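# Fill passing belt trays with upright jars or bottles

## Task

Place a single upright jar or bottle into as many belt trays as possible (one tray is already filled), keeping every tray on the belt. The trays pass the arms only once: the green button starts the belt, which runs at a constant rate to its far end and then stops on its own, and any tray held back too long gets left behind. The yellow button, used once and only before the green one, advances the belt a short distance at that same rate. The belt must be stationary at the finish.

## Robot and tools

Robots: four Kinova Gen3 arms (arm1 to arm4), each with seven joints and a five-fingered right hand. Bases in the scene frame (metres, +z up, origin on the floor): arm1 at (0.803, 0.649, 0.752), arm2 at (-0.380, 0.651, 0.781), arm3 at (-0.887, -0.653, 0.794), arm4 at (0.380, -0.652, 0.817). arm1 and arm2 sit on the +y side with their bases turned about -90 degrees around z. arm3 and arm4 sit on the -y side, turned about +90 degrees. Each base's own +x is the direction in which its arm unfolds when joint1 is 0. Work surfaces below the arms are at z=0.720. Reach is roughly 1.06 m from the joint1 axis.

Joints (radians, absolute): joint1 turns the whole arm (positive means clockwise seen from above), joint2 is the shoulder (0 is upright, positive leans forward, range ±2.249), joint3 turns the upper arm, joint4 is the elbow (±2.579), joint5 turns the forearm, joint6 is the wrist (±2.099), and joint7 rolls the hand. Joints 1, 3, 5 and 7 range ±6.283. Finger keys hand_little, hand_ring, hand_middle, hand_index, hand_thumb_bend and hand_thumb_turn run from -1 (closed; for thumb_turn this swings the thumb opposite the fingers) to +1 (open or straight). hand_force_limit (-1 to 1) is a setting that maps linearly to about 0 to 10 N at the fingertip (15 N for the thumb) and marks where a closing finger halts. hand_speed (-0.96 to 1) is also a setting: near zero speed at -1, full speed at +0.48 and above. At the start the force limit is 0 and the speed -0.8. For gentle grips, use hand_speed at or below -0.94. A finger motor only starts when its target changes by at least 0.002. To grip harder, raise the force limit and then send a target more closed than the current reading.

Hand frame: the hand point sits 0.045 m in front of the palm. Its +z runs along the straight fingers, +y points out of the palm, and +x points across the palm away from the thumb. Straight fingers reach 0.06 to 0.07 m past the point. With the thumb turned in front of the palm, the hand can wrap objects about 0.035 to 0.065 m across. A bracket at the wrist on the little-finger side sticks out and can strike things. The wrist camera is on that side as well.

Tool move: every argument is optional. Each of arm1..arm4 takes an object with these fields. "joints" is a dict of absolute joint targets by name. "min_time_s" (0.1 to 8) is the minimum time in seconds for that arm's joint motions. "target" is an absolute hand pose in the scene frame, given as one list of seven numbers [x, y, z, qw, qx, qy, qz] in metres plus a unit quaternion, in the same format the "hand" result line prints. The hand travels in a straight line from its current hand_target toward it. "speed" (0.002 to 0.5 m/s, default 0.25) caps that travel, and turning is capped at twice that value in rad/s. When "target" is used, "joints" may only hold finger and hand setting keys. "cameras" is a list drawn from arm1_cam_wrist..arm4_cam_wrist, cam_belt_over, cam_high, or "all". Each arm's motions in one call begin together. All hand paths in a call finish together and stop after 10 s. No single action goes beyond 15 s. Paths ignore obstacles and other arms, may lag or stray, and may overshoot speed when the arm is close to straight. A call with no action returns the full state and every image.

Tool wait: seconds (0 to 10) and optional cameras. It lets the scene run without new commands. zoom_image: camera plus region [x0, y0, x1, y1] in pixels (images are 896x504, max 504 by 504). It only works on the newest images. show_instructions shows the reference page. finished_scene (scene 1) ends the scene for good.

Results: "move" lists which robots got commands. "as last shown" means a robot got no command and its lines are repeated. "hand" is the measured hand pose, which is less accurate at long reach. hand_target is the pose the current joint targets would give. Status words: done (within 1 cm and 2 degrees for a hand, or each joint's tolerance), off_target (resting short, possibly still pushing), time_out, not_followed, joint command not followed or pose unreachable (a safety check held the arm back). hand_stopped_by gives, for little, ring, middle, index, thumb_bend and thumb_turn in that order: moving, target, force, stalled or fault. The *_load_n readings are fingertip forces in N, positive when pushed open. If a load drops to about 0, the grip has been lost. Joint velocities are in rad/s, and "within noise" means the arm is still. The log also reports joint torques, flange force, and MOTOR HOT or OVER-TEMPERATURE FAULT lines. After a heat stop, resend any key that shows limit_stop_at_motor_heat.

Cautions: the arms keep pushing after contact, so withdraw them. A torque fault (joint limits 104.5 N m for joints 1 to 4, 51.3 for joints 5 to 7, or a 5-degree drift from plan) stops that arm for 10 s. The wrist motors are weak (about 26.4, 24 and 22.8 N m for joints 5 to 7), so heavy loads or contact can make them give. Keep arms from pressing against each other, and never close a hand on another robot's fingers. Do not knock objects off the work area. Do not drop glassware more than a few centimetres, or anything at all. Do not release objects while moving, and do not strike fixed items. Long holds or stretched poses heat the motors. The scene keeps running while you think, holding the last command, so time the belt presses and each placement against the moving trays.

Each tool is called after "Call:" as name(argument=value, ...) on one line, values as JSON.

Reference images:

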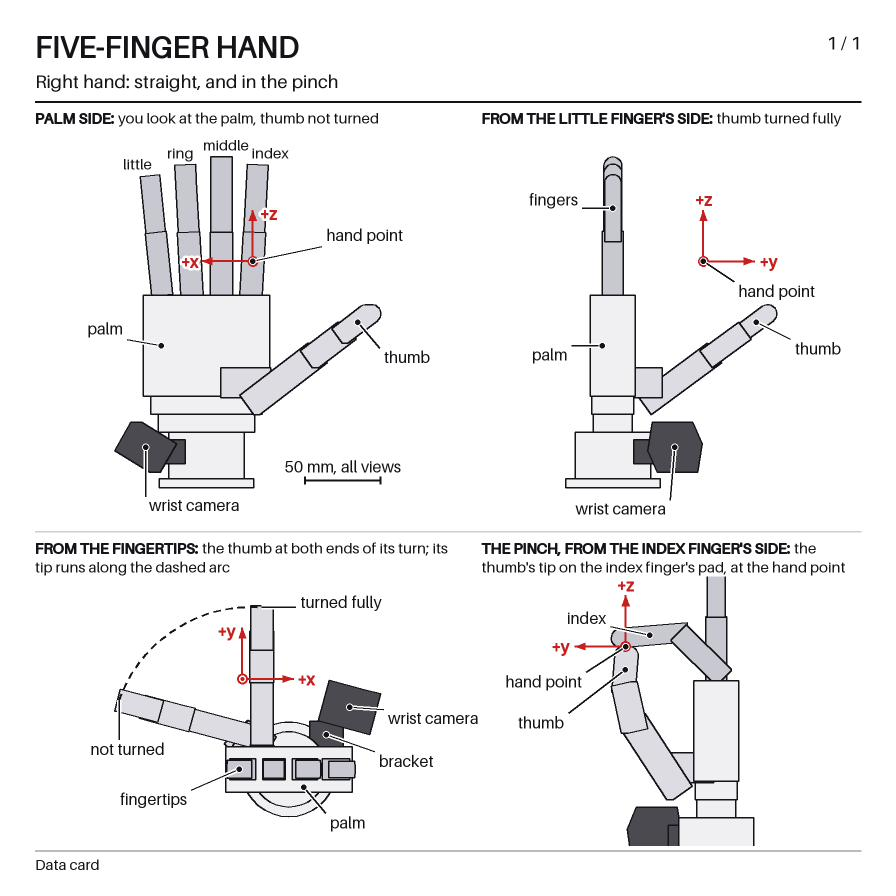

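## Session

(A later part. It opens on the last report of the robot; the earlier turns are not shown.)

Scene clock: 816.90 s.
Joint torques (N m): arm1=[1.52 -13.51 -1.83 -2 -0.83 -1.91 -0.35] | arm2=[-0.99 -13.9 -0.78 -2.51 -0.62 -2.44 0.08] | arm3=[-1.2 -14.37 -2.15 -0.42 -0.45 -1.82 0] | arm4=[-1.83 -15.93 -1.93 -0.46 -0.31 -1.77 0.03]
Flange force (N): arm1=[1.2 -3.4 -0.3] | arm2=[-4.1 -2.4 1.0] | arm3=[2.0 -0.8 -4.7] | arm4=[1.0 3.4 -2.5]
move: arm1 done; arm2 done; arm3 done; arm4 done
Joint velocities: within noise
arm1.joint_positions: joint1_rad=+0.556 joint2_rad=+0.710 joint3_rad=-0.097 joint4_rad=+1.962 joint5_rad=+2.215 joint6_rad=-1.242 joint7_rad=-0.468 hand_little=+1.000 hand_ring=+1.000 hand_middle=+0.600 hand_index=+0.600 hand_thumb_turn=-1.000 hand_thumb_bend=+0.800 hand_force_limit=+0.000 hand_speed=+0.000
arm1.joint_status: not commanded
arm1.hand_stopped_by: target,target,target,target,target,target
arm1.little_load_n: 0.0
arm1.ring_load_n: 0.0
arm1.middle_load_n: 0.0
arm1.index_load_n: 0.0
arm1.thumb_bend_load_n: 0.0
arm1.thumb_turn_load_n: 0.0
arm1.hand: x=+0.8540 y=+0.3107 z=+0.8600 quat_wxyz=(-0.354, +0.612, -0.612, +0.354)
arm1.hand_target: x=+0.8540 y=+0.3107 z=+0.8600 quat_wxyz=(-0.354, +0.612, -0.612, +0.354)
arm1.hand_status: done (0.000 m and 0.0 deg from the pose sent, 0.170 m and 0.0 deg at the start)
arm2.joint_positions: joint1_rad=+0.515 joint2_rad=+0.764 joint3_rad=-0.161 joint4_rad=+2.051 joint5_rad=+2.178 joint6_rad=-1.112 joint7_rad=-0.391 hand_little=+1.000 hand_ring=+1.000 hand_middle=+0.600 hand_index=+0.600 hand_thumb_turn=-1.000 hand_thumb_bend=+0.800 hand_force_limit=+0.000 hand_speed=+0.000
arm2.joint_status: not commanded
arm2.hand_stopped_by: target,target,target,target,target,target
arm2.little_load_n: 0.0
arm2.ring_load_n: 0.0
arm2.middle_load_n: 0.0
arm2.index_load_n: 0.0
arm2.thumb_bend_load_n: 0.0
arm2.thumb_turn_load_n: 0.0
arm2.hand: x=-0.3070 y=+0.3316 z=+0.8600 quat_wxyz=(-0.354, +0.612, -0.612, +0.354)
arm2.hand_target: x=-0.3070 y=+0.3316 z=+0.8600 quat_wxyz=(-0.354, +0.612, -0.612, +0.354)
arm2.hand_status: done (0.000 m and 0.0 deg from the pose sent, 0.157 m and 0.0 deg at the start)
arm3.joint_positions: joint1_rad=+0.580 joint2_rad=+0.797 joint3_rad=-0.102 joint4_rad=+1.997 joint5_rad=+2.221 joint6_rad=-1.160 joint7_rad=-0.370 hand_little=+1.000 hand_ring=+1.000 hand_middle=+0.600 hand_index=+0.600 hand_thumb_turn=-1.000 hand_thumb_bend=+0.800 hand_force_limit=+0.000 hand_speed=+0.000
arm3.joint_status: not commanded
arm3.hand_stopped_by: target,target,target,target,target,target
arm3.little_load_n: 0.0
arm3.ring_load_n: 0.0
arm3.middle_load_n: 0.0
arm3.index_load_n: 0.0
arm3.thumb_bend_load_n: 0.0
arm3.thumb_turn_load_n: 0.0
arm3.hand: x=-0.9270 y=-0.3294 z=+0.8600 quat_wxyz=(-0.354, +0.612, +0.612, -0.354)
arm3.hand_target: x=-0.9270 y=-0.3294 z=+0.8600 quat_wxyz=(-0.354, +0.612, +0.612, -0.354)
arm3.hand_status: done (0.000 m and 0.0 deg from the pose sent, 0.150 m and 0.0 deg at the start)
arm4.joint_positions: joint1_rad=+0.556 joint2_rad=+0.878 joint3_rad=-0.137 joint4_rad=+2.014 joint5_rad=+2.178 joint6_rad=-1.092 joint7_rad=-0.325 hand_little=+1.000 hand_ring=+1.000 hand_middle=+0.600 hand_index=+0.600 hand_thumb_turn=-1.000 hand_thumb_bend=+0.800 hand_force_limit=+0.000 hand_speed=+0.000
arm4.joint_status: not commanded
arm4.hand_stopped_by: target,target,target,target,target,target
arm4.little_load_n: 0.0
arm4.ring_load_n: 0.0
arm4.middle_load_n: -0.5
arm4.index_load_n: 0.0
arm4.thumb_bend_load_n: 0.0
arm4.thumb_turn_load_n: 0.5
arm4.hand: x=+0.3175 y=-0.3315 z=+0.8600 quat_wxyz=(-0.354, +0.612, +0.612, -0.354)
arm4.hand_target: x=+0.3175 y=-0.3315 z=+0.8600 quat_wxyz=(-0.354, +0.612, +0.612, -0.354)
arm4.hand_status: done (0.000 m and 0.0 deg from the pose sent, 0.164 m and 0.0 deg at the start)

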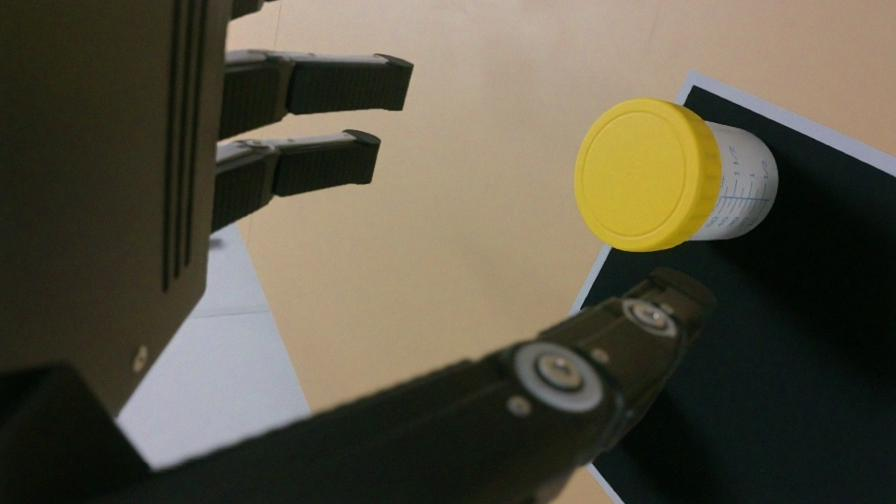

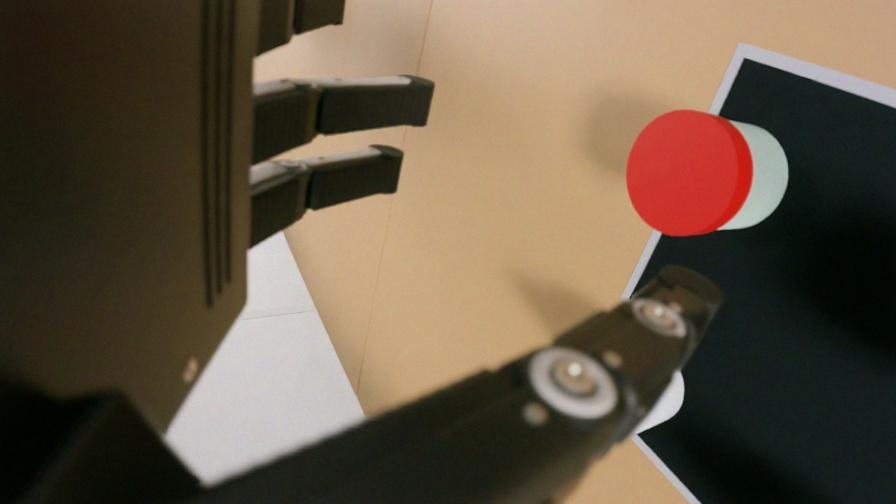

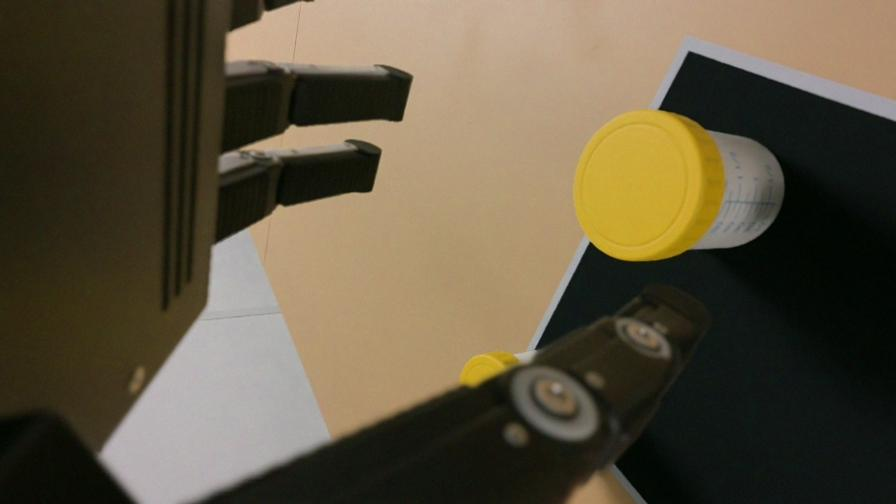

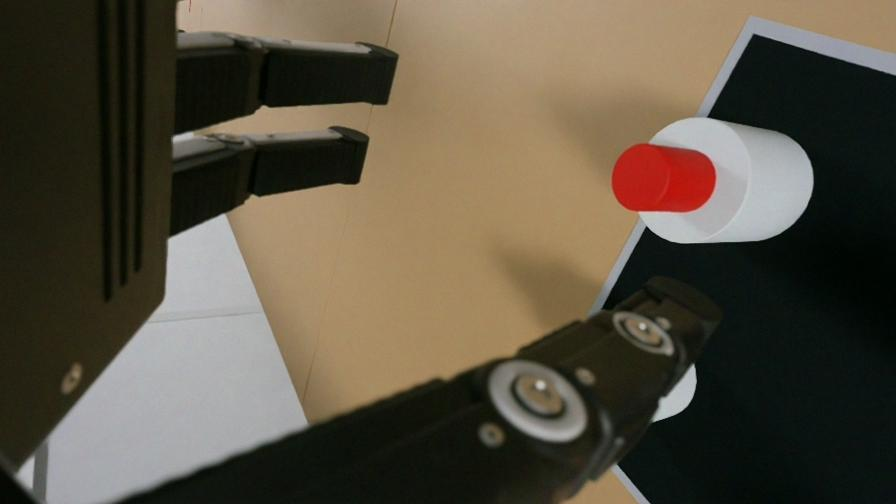

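Call:
move(arm1={"target": [0.871, 0.3115, 0.80, 0.35355, -0.61237, 0.61237, -0.35355], "speed": 0.1}, arm2={"target": [-0.2925, 0.332, 0.80, 0.35355, -0.61237, 0.61237, -0.35355], "speed": 0.1}, arm3={"target": [-0.9415, -0.332, 0.80, 0.35355, -0.61237, -0.61237, 0.35355], "speed": 0.1}, arm4={"target": [0.304, -0.3345, 0.80, 0.35355, -0.61237, -0.61237, 0.35355], "speed": 0.1}, cameras=["arm1_cam_wrist", "arm2_cam_wrist", "arm3_cam_wrist", "arm4_cam_wrist"])

Scene clock: 826.87 s.
Joint torques (N m): arm1=[1.48 -14.05 -2.15 -0.72 -0.57 -1.94 -0.34] | arm2=[-0.96 -14.56 -1.2 -1.29 -0.35 -2.51 0.11] | arm3=[-1.26 -14.97 -2.55 0.74 -0.19 -1.89 -0.06] | arm4=[-1.89 -16.44 -2.32 0.73 -0.06 -1.8 0.05]
Flange force (N): arm1=[2.0 -3.4 -0.9] | arm2=[-4.1 -3.1 0.6] | arm3=[2.0 -0.1 -4.4] | arm4=[0.7 3.7 -2.1]
move: arm1 done; arm2 done; arm3 done; arm4 done
Joint velocities: within noise
arm1.joint_positions: joint1_rad=+0.535 joint2_rad=+0.847 joint3_rad=-0.122 joint4_rad=+1.994 joint5_rad=+2.151 joint6_rad=-1.115 joint7_rad=-0.341 hand_little=+1.000 hand_ring=+1.000 hand_middle=+0.600 hand_index=+0.600 hand_thumb_turn=-1.000 hand_thumb_bend=+0.800 hand_force_limit=+0.000 hand_speed=+0.000
arm1.joint_status: not commanded
arm1.hand_stopped_by: target,target,target,target,target,target
arm1.little_load_n: 0.0
arm1.ring_load_n: 0.0
arm1.middle_load_n: 0.0
arm1.index_load_n: 0.0
arm1.thumb_bend_load_n: 0.0
arm1.thumb_turn_load_n: 0.0
arm1.hand: x=+0.8710 y=+0.3115 z=+0.8000 quat_wxyz=(-0.354, +0.612, -0.612, +0.354)
arm1.hand_target: x=+0.8710 y=+0.3115 z=+0.8000 quat_wxyz=(-0.354, +0.612, -0.612, +0.354)
arm1.hand_status: done (0.000 m and 0.0 deg from the pose sent, 0.062 m and 0.0 deg at the start)
arm2.joint_positions: joint1_rad=+0.500 joint2_rad=+0.918 joint3_rad=-0.186 joint4_rad=+2.061 joint5_rad=+2.109 joint6_rad=-0.991 joint7_rad=-0.257 hand_little=+1.000 hand_ring=+1.000 hand_middle=+0.600 hand_index=+0.600 hand_thumb_turn=-1.000 hand_thumb_bend=+0.800 hand_force_limit=+0.000 hand_speed=+0.000
arm2.joint_status: not commanded
arm2.hand_stopped_by: target,target,target,target,target,target
arm2.little_load_n: -0.5
arm2.ring_load_n: 0.0
arm2.middle_load_n: 0.0
arm2.index_load_n: 0.0
arm2.thumb_bend_load_n: 0.0
arm2.thumb_turn_load_n: 0.0
arm2.hand: x=-0.2925 y=+0.3320 z=+0.8000 quat_wxyz=(-0.354, +0.612, -0.612, +0.354)
arm2.hand_target: x=-0.2925 y=+0.3320 z=+0.8000 quat_wxyz=(-0.354, +0.612, -0.612, +0.354)
arm2.hand_status: done (0.000 m and 0.0 deg from the pose sent, 0.062 m and 0.0 deg at the start)
arm3.joint_positions: joint1_rad=+0.571 joint2_rad=+0.944 joint3_rad=-0.127 joint4_rad=+2.010 joint5_rad=+2.160 joint6_rad=-1.041 joint7_rad=-0.245 hand_little=+1.000 hand_ring=+1.000 hand_middle=+0.600 hand_index=+0.600 hand_thumb_turn=-1.000 hand_thumb_bend=+0.800 hand_force_limit=+0.000 hand_speed=+0.000
arm3.joint_status: not commanded
arm3.hand_stopped_by: target,target,target,target,target,target
arm3.little_load_n: 0.0
arm3.ring_load_n: 0.0
arm3.middle_load_n: 0.0
arm3.index_load_n: 0.0
arm3.thumb_bend_load_n: 0.0
arm3.thumb_turn_load_n: 0.0
arm3.hand: x=-0.9415 y=-0.3320 z=+0.8000 quat_wxyz=(-0.354, +0.612, +0.612, -0.354)
arm3.hand_target: x=-0.9415 y=-0.3320 z=+0.8000 quat_wxyz=(-0.354, +0.612, +0.612, -0.354)
arm3.hand_status: done (0.000 m and 0.0 deg from the pose sent, 0.062 m and 0.0 deg at the start)
arm4.joint_positions: joint1_rad=+0.548 joint2_rad=+1.031 joint3_rad=-0.162 joint4_rad=+2.013 joint5_rad=+2.116 joint6_rad=-0.981 joint7_rad=-0.199 hand_little=+1.000 hand_ring=+1.000 hand_middle=+0.600 hand_index=+0.600 hand_thumb_turn=-1.000 hand_thumb_bend=+0.800 hand_force_limit=+0.000 hand_speed=+0.000
arm4.joint_status: not commanded
arm4.hand_stopped_by: target,target,target,target,target,target
arm4.little_load_n: 0.0
arm4.ring_load_n: 0.0
arm4.middle_load_n: 0.0
arm4.index_load_n: 0.0
arm4.thumb_bend_load_n: 0.0
arm4.thumb_turn_load_n: 0.0
arm4.hand: x=+0.3040 y=-0.3345 z=+0.8000 quat_wxyz=(-0.354, +0.612, +0.612, -0.354)
arm4.hand_target: x=+0.3040 y=-0.3345 z=+0.8000 quat_wxyz=(-0.354, +0.612, +0.612, -0.354)
arm4.hand_status: done (0.000 m and 0.0 deg from the pose sent, 0.062 m and 0.0 deg at the start)

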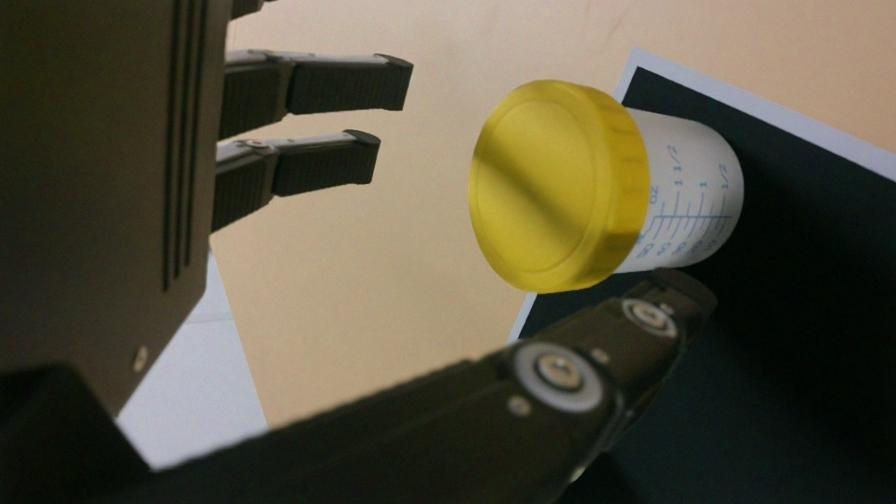

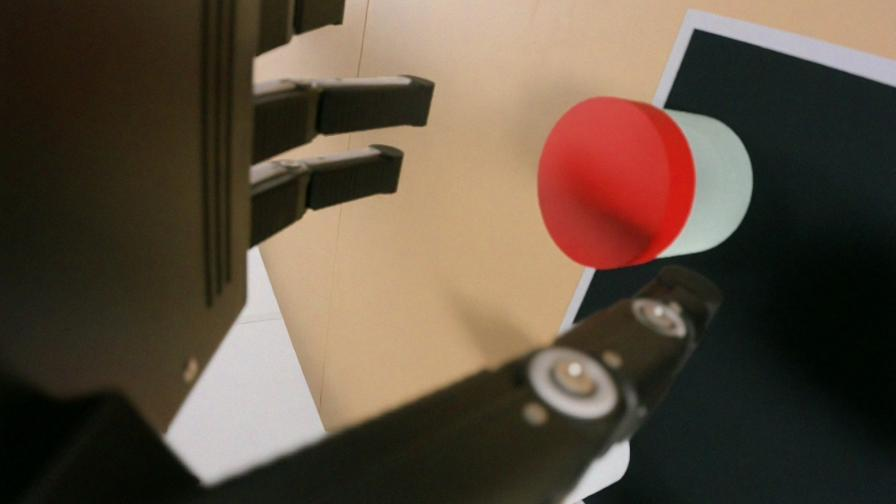

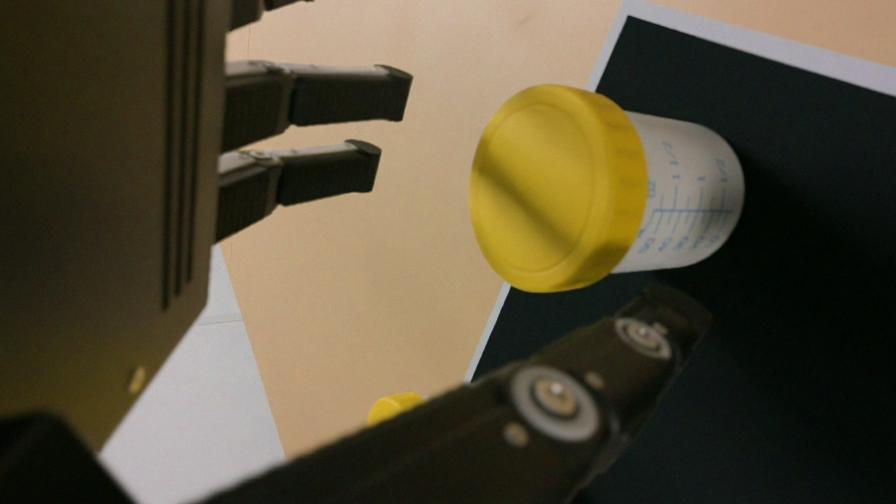

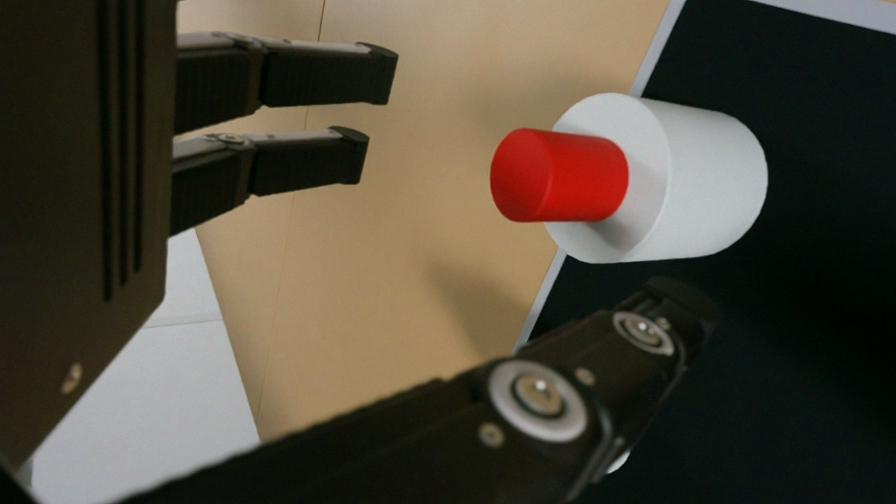

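Call:
move(arm1={"target": [0.876, 0.3085, 0.762, 0.35355, -0.61237, 0.61237, -0.35355], "speed": 0.08}, arm2={"target": [-0.289, 0.329, 0.754, 0.35355, -0.61237, 0.61237, -0.35355], "speed": 0.08}, arm3={"target": [-0.9465, -0.329, 0.762, 0.35355, -0.61237, -0.61237, 0.35355], "speed": 0.08}, arm4={"target": [0.298, -0.331, 0.762, 0.35355, -0.61237, -0.61237, 0.35355], "speed": 0.08}, cameras=["arm1_cam_wrist", "arm2_cam_wrist", "arm3_cam_wrist", "arm4_cam_wrist"])

Call:
move(arm1={"joints": {"hand_thumb_bend": 0.5, "hand_index": -0.05, "hand_middle": -0.05, "hand_speed": -0.8}}, arm2={"joints": {"hand_thumb_bend": 0.5, "hand_index": -0.05, "hand_middle": -0.05, "hand_speed": -0.8}}, arm3={"joints": {"hand_thumb_bend": 0.5, "hand_index": -0.05, "hand_middle": -0.05, "hand_speed": -0.8}}, arm4={"joints": {"hand_thumb_bend": 0.5, "hand_index": -0.05, "hand_middle": -0.05, "hand_speed": -0.8}})

Call:
move(arm1={"target": [0.876, 0.3085, 0.79, 0.35355, -0.61237, 0.61237, -0.35355], "speed": 0.08}, arm2={"target": [-0.289, 0.329, 0.79, 0.35355, -0.61237, 0.61237, -0.35355], "speed": 0.08}, arm3={"target": [-0.9465, -0.329, 0.79, 0.35355, -0.61237, -0.61237, 0.35355], "speed": 0.08}, arm4={"target": [0.298, -0.331, 0.79, 0.35355, -0.61237, -0.61237, 0.35355], "speed": 0.08}, cameras=["arm1_cam_wrist", "arm2_cam_wrist", "arm3_cam_wrist", "arm4_cam_wrist"])

Scene clock: 843.33 s.
Joint torques (N m): arm1=[1.6 -14.57 -2.47 -0.11 -0.44 -2 -0.33] | arm2=[-0.96 -15.14 -1.5 -0.59 -0.17 -2.54 0.09] | arm3=[-1.23 -15.37 -2.73 1.29 -0.05 -1.91 -0.05] | arm4=[-1.88 -16.89 -2.52 1.25 0.05 -1.84 0.08]
Flange force (N): arm1=[2.4 -3.3 -1.0] | arm2=[-4.3 -3.5 0.5] | arm3=[2.2 0.1 -4.1] | arm4=[0.6 3.8 -1.7]
move: arm1 done; arm2 done; arm3 done; arm4 done
Joint velocities: within noise
arm1.joint_positions: joint1_rad=+0.529 joint2_rad=+0.943 joint3_rad=-0.134 joint4_rad=+1.978 joint5_rad=+2.121 joint6_rad=-1.057 joint7_rad=-0.275 hand_little=+1.000 hand_ring=+1.000 hand_middle=+0.600 hand_index=+0.600 hand_thumb_turn=-1.000 hand_thumb_bend=+0.800 hand_force_limit=+0.000 hand_speed=+0.000
arm1.joint_status: not commanded
arm1.hand_stopped_by: target,target,target,target,target,target
arm1.little_load_n: 0.0
arm1.ring_load_n: 0.0
arm1.middle_load_n: 0.0
arm1.index_load_n: 0.0
arm1.thumb_bend_load_n: 0.0
arm1.thumb_turn_load_n: 0.0
arm1.hand: x=+0.8760 y=+0.3085 z=+0.7620 quat_wxyz=(-0.354, +0.612, -0.612, +0.354)
arm1.hand_target: x=+0.8760 y=+0.3085 z=+0.7620 quat_wxyz=(-0.354, +0.612, -0.612, +0.354)
arm1.hand_status: done (0.000 m and 0.0 deg from the pose sent, 0.038 m and 0.0 deg at the start)
arm2.joint_positions: joint1_rad=+0.497 joint2_rad=+1.042 joint3_rad=-0.196 joint4_rad=+2.027 joint5_rad=+2.076 joint6_rad=-0.930 joint7_rad=-0.176 hand_little=+1.000 hand_ring=+1.000 hand_middle=+0.600 hand_index=+0.600 hand_thumb_turn=-1.000 hand_thumb_bend=+0.800 hand_force_limit=+0.000 hand_speed=+0.000
arm2.joint_status: not commanded
arm2.hand_stopped_by: target,target,target,target,target,target
arm2.little_load_n: 0.0
arm2.ring_load_n: 0.0
arm2.middle_load_n: 0.0
arm2.index_load_n: 0.0
arm2.thumb_bend_load_n: 0.0
arm2.thumb_turn_load_n: 0.0
arm2.hand: x=-0.2890 y=+0.3290 z=+0.7540 quat_wxyz=(-0.354, +0.612, -0.612, +0.354)
arm2.hand_target: x=-0.2890 y=+0.3290 z=+0.7540 quat_wxyz=(-0.354, +0.612, -0.612, +0.354)
arm2.hand_status: done (0.000 m and 0.0 deg from the pose sent, 0.046 m and 0.0 deg at the start)
arm3.joint_positions: joint1_rad=+0.566 joint2_rad=+1.043 joint3_rad=-0.138 joint4_rad=+1.982 joint5_rad=+2.132 joint6_rad=-0.989 joint7_rad=-0.186 hand_little=+1.000 hand_ring=+1.000 hand_middle=+0.600 hand_index=+0.600 hand_thumb_turn=-1.000 hand_thumb_bend=+0.800 hand_force_limit=+0.000 hand_speed=+0.000
arm3.joint_status: not commanded
arm3.hand_stopped_by: target,target,target,target,target,target
arm3.little_load_n: 0.0
arm3.ring_load_n: 0.0
arm3.middle_load_n: 0.0
arm3.index_load_n: 0.0
arm3.thumb_bend_load_n: 0.0
arm3.thumb_turn_load_n: 0.0
arm3.hand: x=-0.9465 y=-0.3290 z=+0.7620 quat_wxyz=(-0.354, +0.612, +0.612, -0.354)
arm3.hand_target: x=-0.9465 y=-0.3290 z=+0.7620 quat_wxyz=(-0.354, +0.612, +0.612, -0.354)
arm3.hand_status: done (0.000 m and 0.0 deg from the pose sent, 0.038 m and 0.0 deg at the start)
arm4.joint_positions: joint1_rad=+0.541 joint2_rad=+1.131 joint3_rad=-0.174 joint4_rad=+1.977 joint5_rad=+2.087 joint6_rad=-0.933 joint7_rad=-0.144 hand_little=+1.000 hand_ring=+1.000 hand_middle=+0.600 hand_index=+0.600 hand_thumb_turn=-1.000 hand_thumb_bend=+0.800 hand_force_limit=+0.000 hand_speed=+0.000
arm4.joint_status: not commanded
arm4.hand_stopped_by: target,target,target,target,target,target
arm4.little_load_n: 0.0
arm4.ring_load_n: 0.0
arm4.middle_load_n: 0.0
arm4.index_load_n: 0.0
arm4.thumb_bend_load_n: 0.0
arm4.thumb_turn_load_n: 0.0
arm4.hand: x=+0.2980 y=-0.3310 z=+0.7620 quat_wxyz=(-0.354, +0.612, +0.612, -0.354)
arm4.hand_target: x=+0.2980 y=-0.3310 z=+0.7620 quat_wxyz=(-0.354, +0.612, +0.612, -0.354)
arm4.hand_status: done (0.000 m and 0.0 deg from the pose sent, 0.039 m and 0.0 deg at the start)

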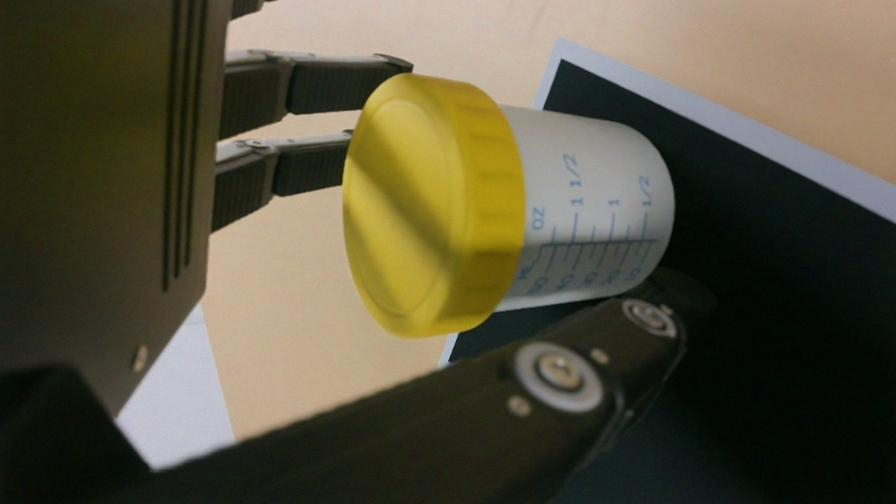

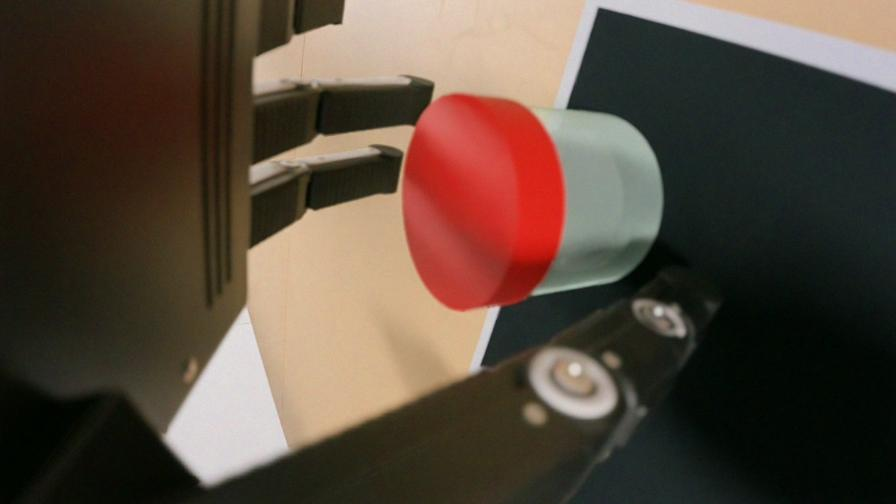

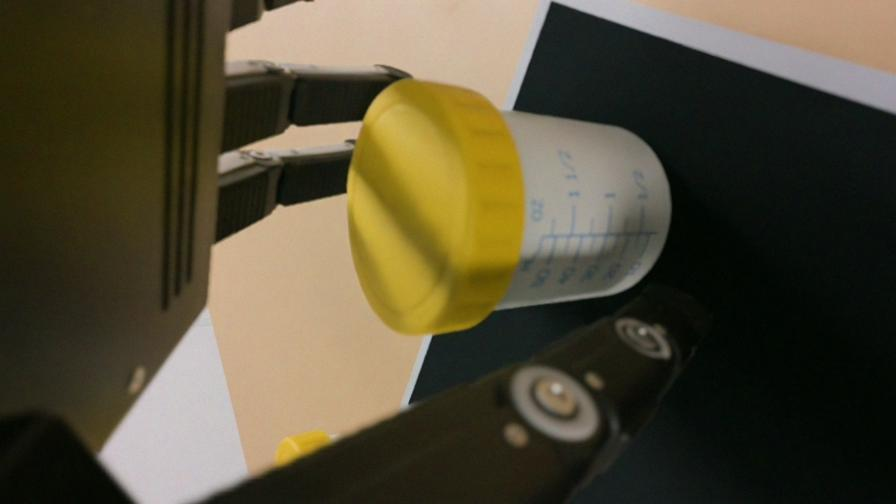

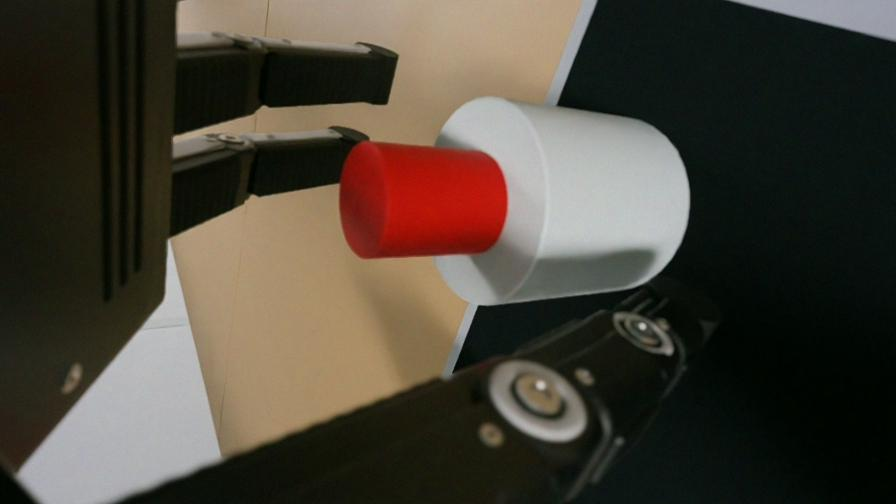

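Scene clock: 844.80 s.
Joint torques (N m): arm1=[1.88 -13.24 -1.15 -0.93 -0.24 -0.53 -0.17] | arm2=[-0.99 -14.88 -1.34 -0.71 -0.18 -2.37 0.1] | arm3=[-1.33 -15.35 -2.71 1.28 -0.03 -1.89 -0.04] | arm4=[-1.79 -16.43 -2.05 0.92 0.07 -1.35 0.11]
Flange force (N): arm1=[1.5 -8.6 -3.1] | arm2=[-4.5 -4.4 0.0] | arm3=[2.1 0.1 -4.2] | arm4=[0.3 2.0 -2.4]
move: arm1 off_target; arm2 off_target; arm3 off_target; arm4 off_target
Joint velocities: within noise
arm1.joint_positions: joint1_rad=+0.529 joint2_rad=+0.943 joint3_rad=-0.134 joint4_rad=+1.978 joint5_rad=+2.121 joint6_rad=-1.057 joint7_rad=-0.275 hand_little=+1.000 hand_ring=+1.000 hand_middle=+0.105 hand_index=+0.068 hand_thumb_turn=-1.000 hand_thumb_bend=+0.549 hand_force_limit=+0.000 hand_speed=-0.800
arm1.joint_status: hand_middle off_target (ended at +0.105, target -0.050); hand_index off_target (ended at +0.068, target -0.050); hand_thumb_bend off_target (ended at +0.549, target +0.500); the others done
arm1.hand_stopped_by: target,target,force,force,force,target
arm1.little_load_n: 0.0
arm1.ring_load_n: 0.0
arm1.middle_load_n: 6.5
arm1.index_load_n: 9.0
arm1.thumb_bend_load_n: 12.0
arm1.thumb_turn_load_n: 0.0
arm1.hand: x=+0.8760 y=+0.3085 z=+0.7620 quat_wxyz=(-0.354, +0.612, -0.612, +0.354)
arm1.hand_target: x=+0.8760 y=+0.3085 z=+0.7620 quat_wxyz=(-0.354, +0.612, -0.612, +0.354)
arm1.hand_status: not commanded
arm2.joint_positions: joint1_rad=+0.497 joint2_rad=+1.042 joint3_rad=-0.196 joint4_rad=+2.027 joint5_rad=+2.076 joint6_rad=-0.930 joint7_rad=-0.176 hand_little=+1.000 hand_ring=+1.000 hand_middle=+0.104 hand_index=+0.030 hand_thumb_turn=-1.000 hand_thumb_bend=+0.521 hand_force_limit=+0.000 hand_speed=-0.800
arm2.joint_status: hand_middle off_target (ended at +0.104, target -0.050); hand_index off_target (ended at +0.030, target -0.050); hand_thumb_bend off_target (ended at +0.521, target +0.500); the others done
arm2.hand_stopped_by: target,target,force,force,force,target
arm2.little_load_n: 0.0
arm2.ring_load_n: 0.0
arm2.middle_load_n: 3.5
arm2.index_load_n: 5.5
arm2.thumb_bend_load_n: 9.5
arm2.thumb_turn_load_n: -1.0
arm2.hand: x=-0.2890 y=+0.3290 z=+0.7540 quat_wxyz=(-0.354, +0.612, -0.612, +0.354)
arm2.hand_target: x=-0.2890 y=+0.3290 z=+0.7540 quat_wxyz=(-0.354, +0.612, -0.612, +0.354)
arm2.hand_status: not commanded
arm3.joint_positions: joint1_rad=+0.566 joint2_rad=+1.043 joint3_rad=-0.138 joint4_rad=+1.982 joint5_rad=+2.132 joint6_rad=-0.989 joint7_rad=-0.186 hand_little=+1.000 hand_ring=+1.000 hand_middle=+0.123 hand_index=+0.068 hand_thumb_turn=-1.000 hand_thumb_bend=+0.541 hand_force_limit=+0.000 hand_speed=-0.800
arm3.joint_status: hand_middle off_target (ended at +0.123, target -0.050); hand_index off_target (ended at +0.068, target -0.050); hand_thumb_bend off_target (ended at +0.541, target +0.500); the others done
arm3.hand_stopped_by: target,target,force,force,force,target
arm3.little_load_n: 0.0
arm3.ring_load_n: 0.0
arm3.middle_load_n: 5.5
arm3.index_load_n: 6.0
arm3.thumb_bend_load_n: 10.0
arm3.thumb_turn_load_n: -1.0
arm3.hand: x=-0.9465 y=-0.3290 z=+0.7620 quat_wxyz=(-0.354, +0.612, +0.612, -0.354)
arm3.hand_target: x=-0.9465 y=-0.3290 z=+0.7620 quat_wxyz=(-0.354, +0.612, +0.612, -0.354)
arm3.hand_status: not commanded
arm4.joint_positions: joint1_rad=+0.541 joint2_rad=+1.131 joint3_rad=-0.174 joint4_rad=+1.977 joint5_rad=+2.087 joint6_rad=-0.933 joint7_rad=-0.144 hand_little=+1.000 hand_ring=+1.000 hand_middle=+0.067 hand_index=-0.007 hand_thumb_turn=-1.000 hand_thumb_bend=+0.510 hand_force_limit=+0.000 hand_speed=-0.800
arm4.joint_status: hand_middle off_target (ended at +0.067, target -0.050); hand_index off_target (ended at -0.007, target -0.050); the others done
arm4.hand_stopped_by: target,target,force,force,force,target
arm4.little_load_n: 0.0
arm4.ring_load_n: 0.0
arm4.middle_load_n: 6.0
arm4.index_load_n: 6.5
arm4.thumb_bend_load_n: 9.5
arm4.thumb_turn_load_n: -0.5
arm4.hand: x=+0.2980 y=-0.3310 z=+0.7620 quat_wxyz=(-0.354, +0.612, +0.612, -0.354)
arm4.hand_target: x=+0.2980 y=-0.3310 z=+0.7620 quat_wxyz=(-0.354, +0.612, +0.612, -0.354)
arm4.hand_status: not commanded
pictures: none

Scene clock: 845.77 s.
Joint torques (N m): arm1=[1.56 -14.21 -2.41 -0.58 -0.56 -2.03 -0.4] | arm2=[-0.96 -14.98 -1.49 -1.14 -0.35 -2.75 0.08] | arm3=[-1.24 -15.12 -2.66 0.85 -0.17 -1.95 -0.04] | arm4=[-1.82 -16.78 -2.56 0.88 -0.04 -1.99 0.06]
Flange force (N): arm1=[1.9 -3.3 -0.8] | arm2=[-4.3 -2.4 1.2] | arm3=[2.1 0.0 -4.2] | arm4=[0.7 4.2 -1.4]
move: arm1 done; arm2 done; arm3 done; arm4 done
Joint velocities: within noise
arm1.joint_positions: joint1_rad=+0.526 joint2_rad=+0.873 joint3_rad=-0.129 joint4_rad=+1.989 joint5_rad=+2.136 joint6_rad=-1.094 joint7_rad=-0.327 hand_little=+1.000 hand_ring=+1.000 hand_middle=+0.105 hand_index=+0.068 hand_thumb_turn=-1.000 hand_thumb_bend=+0.550 hand_force_limit=+0.000 hand_speed=-0.800
arm1.joint_status: not commanded
arm1.hand_stopped_by: target,target,force,force,force,target
arm1.little_load_n: 0.0
arm1.ring_load_n: 0.0
arm1.middle_load_n: 6.0
arm1.index_load_n: 7.0
arm1.thumb_bend_load_n: 13.5
arm1.thumb_turn_load_n: 0.0
arm1.hand: x=+0.8760 y=+0.3085 z=+0.7900 quat_wxyz=(-0.354, +0.612, -0.612, +0.354)
arm1.hand_target: x=+0.8760 y=+0.3085 z=+0.7900 quat_wxyz=(-0.354, +0.612, -0.612, +0.354)
arm1.hand_status: done (0.000 m and 0.0 deg from the pose sent, 0.028 m and 0.0 deg at the start)
arm2.joint_positions: joint1_rad=+0.493 joint2_rad=+0.946 joint3_rad=-0.192 joint4_rad=+2.052 joint5_rad=+2.096 joint6_rad=-0.974 joint7_rad=-0.242 hand_little=+1.000 hand_ring=+1.000 hand_middle=+0.104 hand_index=+0.030 hand_thumb_turn=-1.000 hand_thumb_bend=+0.521 hand_force_limit=+0.000 hand_speed=-0.800
arm2.joint_status: not commanded
arm2.hand_stopped_by: target,target,force,force,force,target
arm2.little_load_n: 0.0
arm2.ring_load_n: 0.0
arm2.middle_load_n: 3.5
arm2.index_load_n: 5.5
arm2.thumb_bend_load_n: 10.0
arm2.thumb_turn_load_n: -0.5
arm2.hand: x=-0.2890 y=+0.3290 z=+0.7900 quat_wxyz=(-0.354, +0.612, -0.612, +0.354)
arm2.hand_target: x=-0.2890 y=+0.3290 z=+0.7900 quat_wxyz=(-0.354, +0.612, -0.612, +0.354)
arm2.hand_status: done (0.000 m and 0.0 deg from the pose sent, 0.036 m and 0.0 deg at the start)
arm3.joint_positions: joint1_rad=+0.562 joint2_rad=+0.971 joint3_rad=-0.135 joint4_rad=+2.003 joint5_rad=+2.145 joint6_rad=-1.021 joint7_rad=-0.232 hand_little=+1.000 hand_ring=+1.000 hand_middle=+0.123 hand_index=+0.068 hand_thumb_turn=-1.000 hand_thumb_bend=+0.541 hand_force_limit=+0.000 hand_speed=-0.800
arm3.joint_status: not commanded
arm3.hand_stopped_by: target,target,force,force,force,target
arm3.little_load_n: 0.0
arm3.ring_load_n: 0.0
arm3.middle_load_n: 5.5
arm3.index_load_n: 6.5
arm3.thumb_bend_load_n: 10.0
arm3.thumb_turn_load_n: -1.0
arm3.hand: x=-0.9465 y=-0.3290 z=+0.7900 quat_wxyz=(-0.354, +0.612, +0.612, -0.354)
arm3.hand_target: x=-0.9465 y=-0.3290 z=+0.7900 quat_wxyz=(-0.354, +0.612, +0.612, -0.354)
arm3.hand_status: done (0.000 m and 0.0 deg from the pose sent, 0.028 m and 0.0 deg at the start)
arm4.joint_positions: joint1_rad=+0.537 joint2_rad=+1.058 joint3_rad=-0.171 joint4_rad=+2.003 joint5_rad=+2.099 joint6_rad=-0.962 joint7_rad=-0.187 hand_little=+1.000 hand_ring=+1.000 hand_middle=+0.067 hand_index=-0.007 hand_thumb_turn=-1.000 hand_thumb_bend=+0.510 hand_force_limit=+0.000 hand_speed=-0.800
arm4.joint_status: not commanded
arm4.hand_stopped_by: target,target,force,force,force,target
arm4.little_load_n: 0.0
arm4.ring_load_n: 0.0
arm4.middle_load_n: 5.5
arm4.index_load_n: 6.0
arm4.thumb_bend_load_n: 10.5
arm4.thumb_turn_load_n: -0.5
arm4.hand: x=+0.2980 y=-0.3310 z=+0.7900 quat_wxyz=(-0.354, +0.612, +0.612, -0.354)
arm4.hand_target: x=+0.2980 y=-0.3310 z=+0.7900 quat_wxyz=(-0.354, +0.612, +0.612, -0.354)
arm4.hand_status: done (0.000 m and 0.0 deg from the pose sent, 0.028 m and 0.0 deg at the start)

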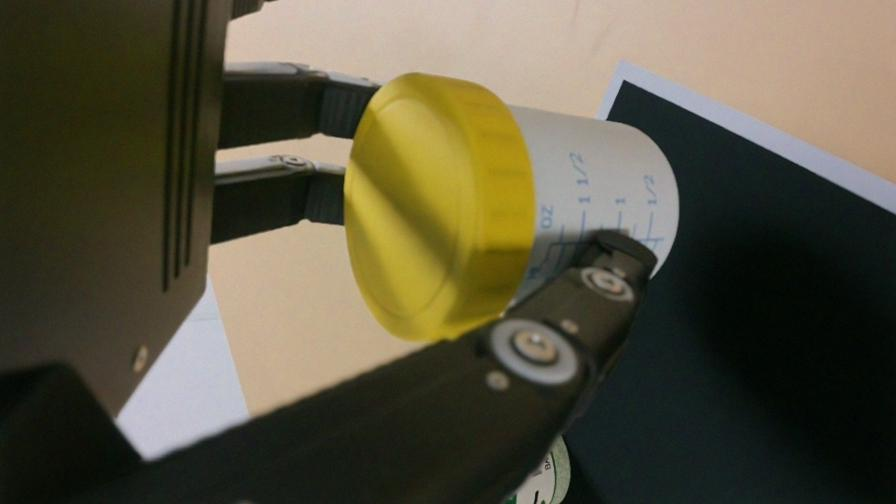

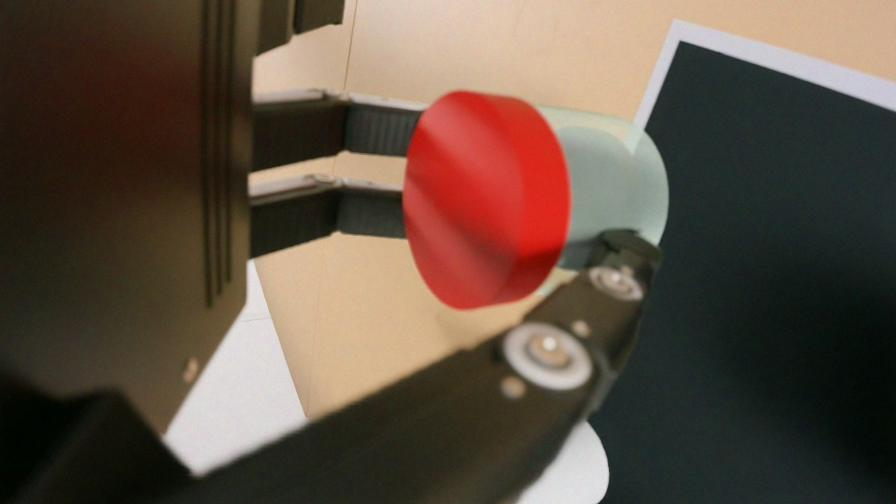

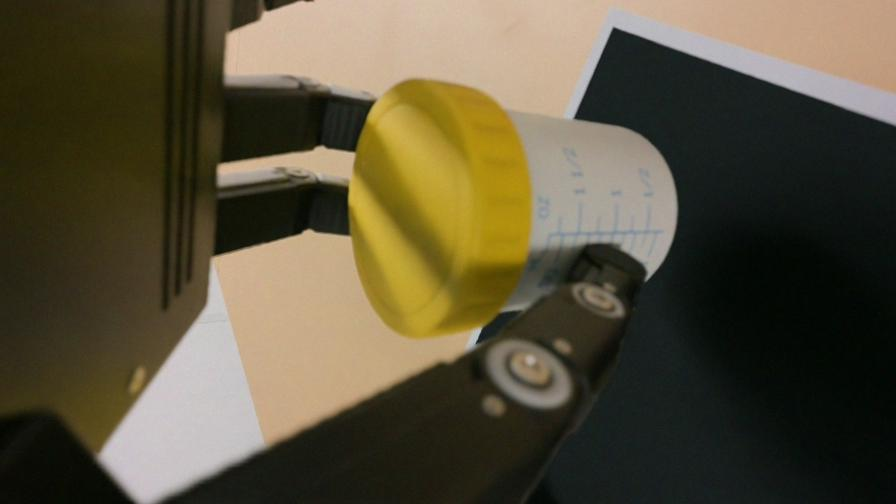

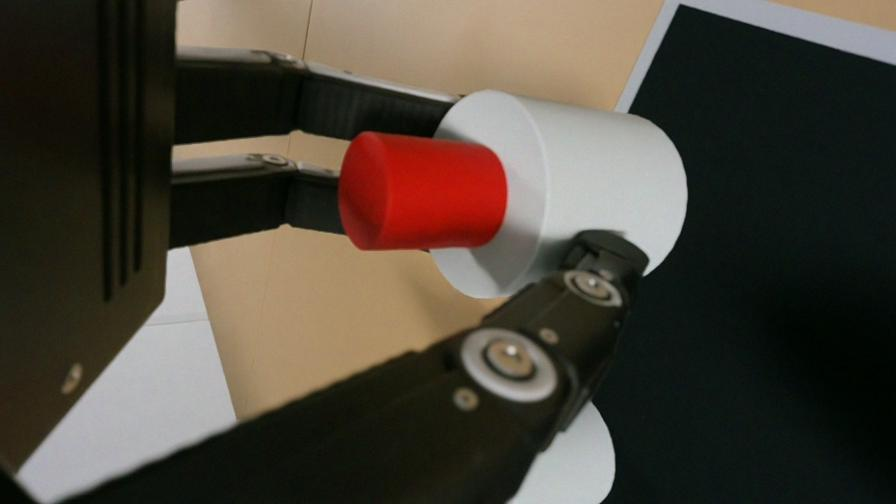

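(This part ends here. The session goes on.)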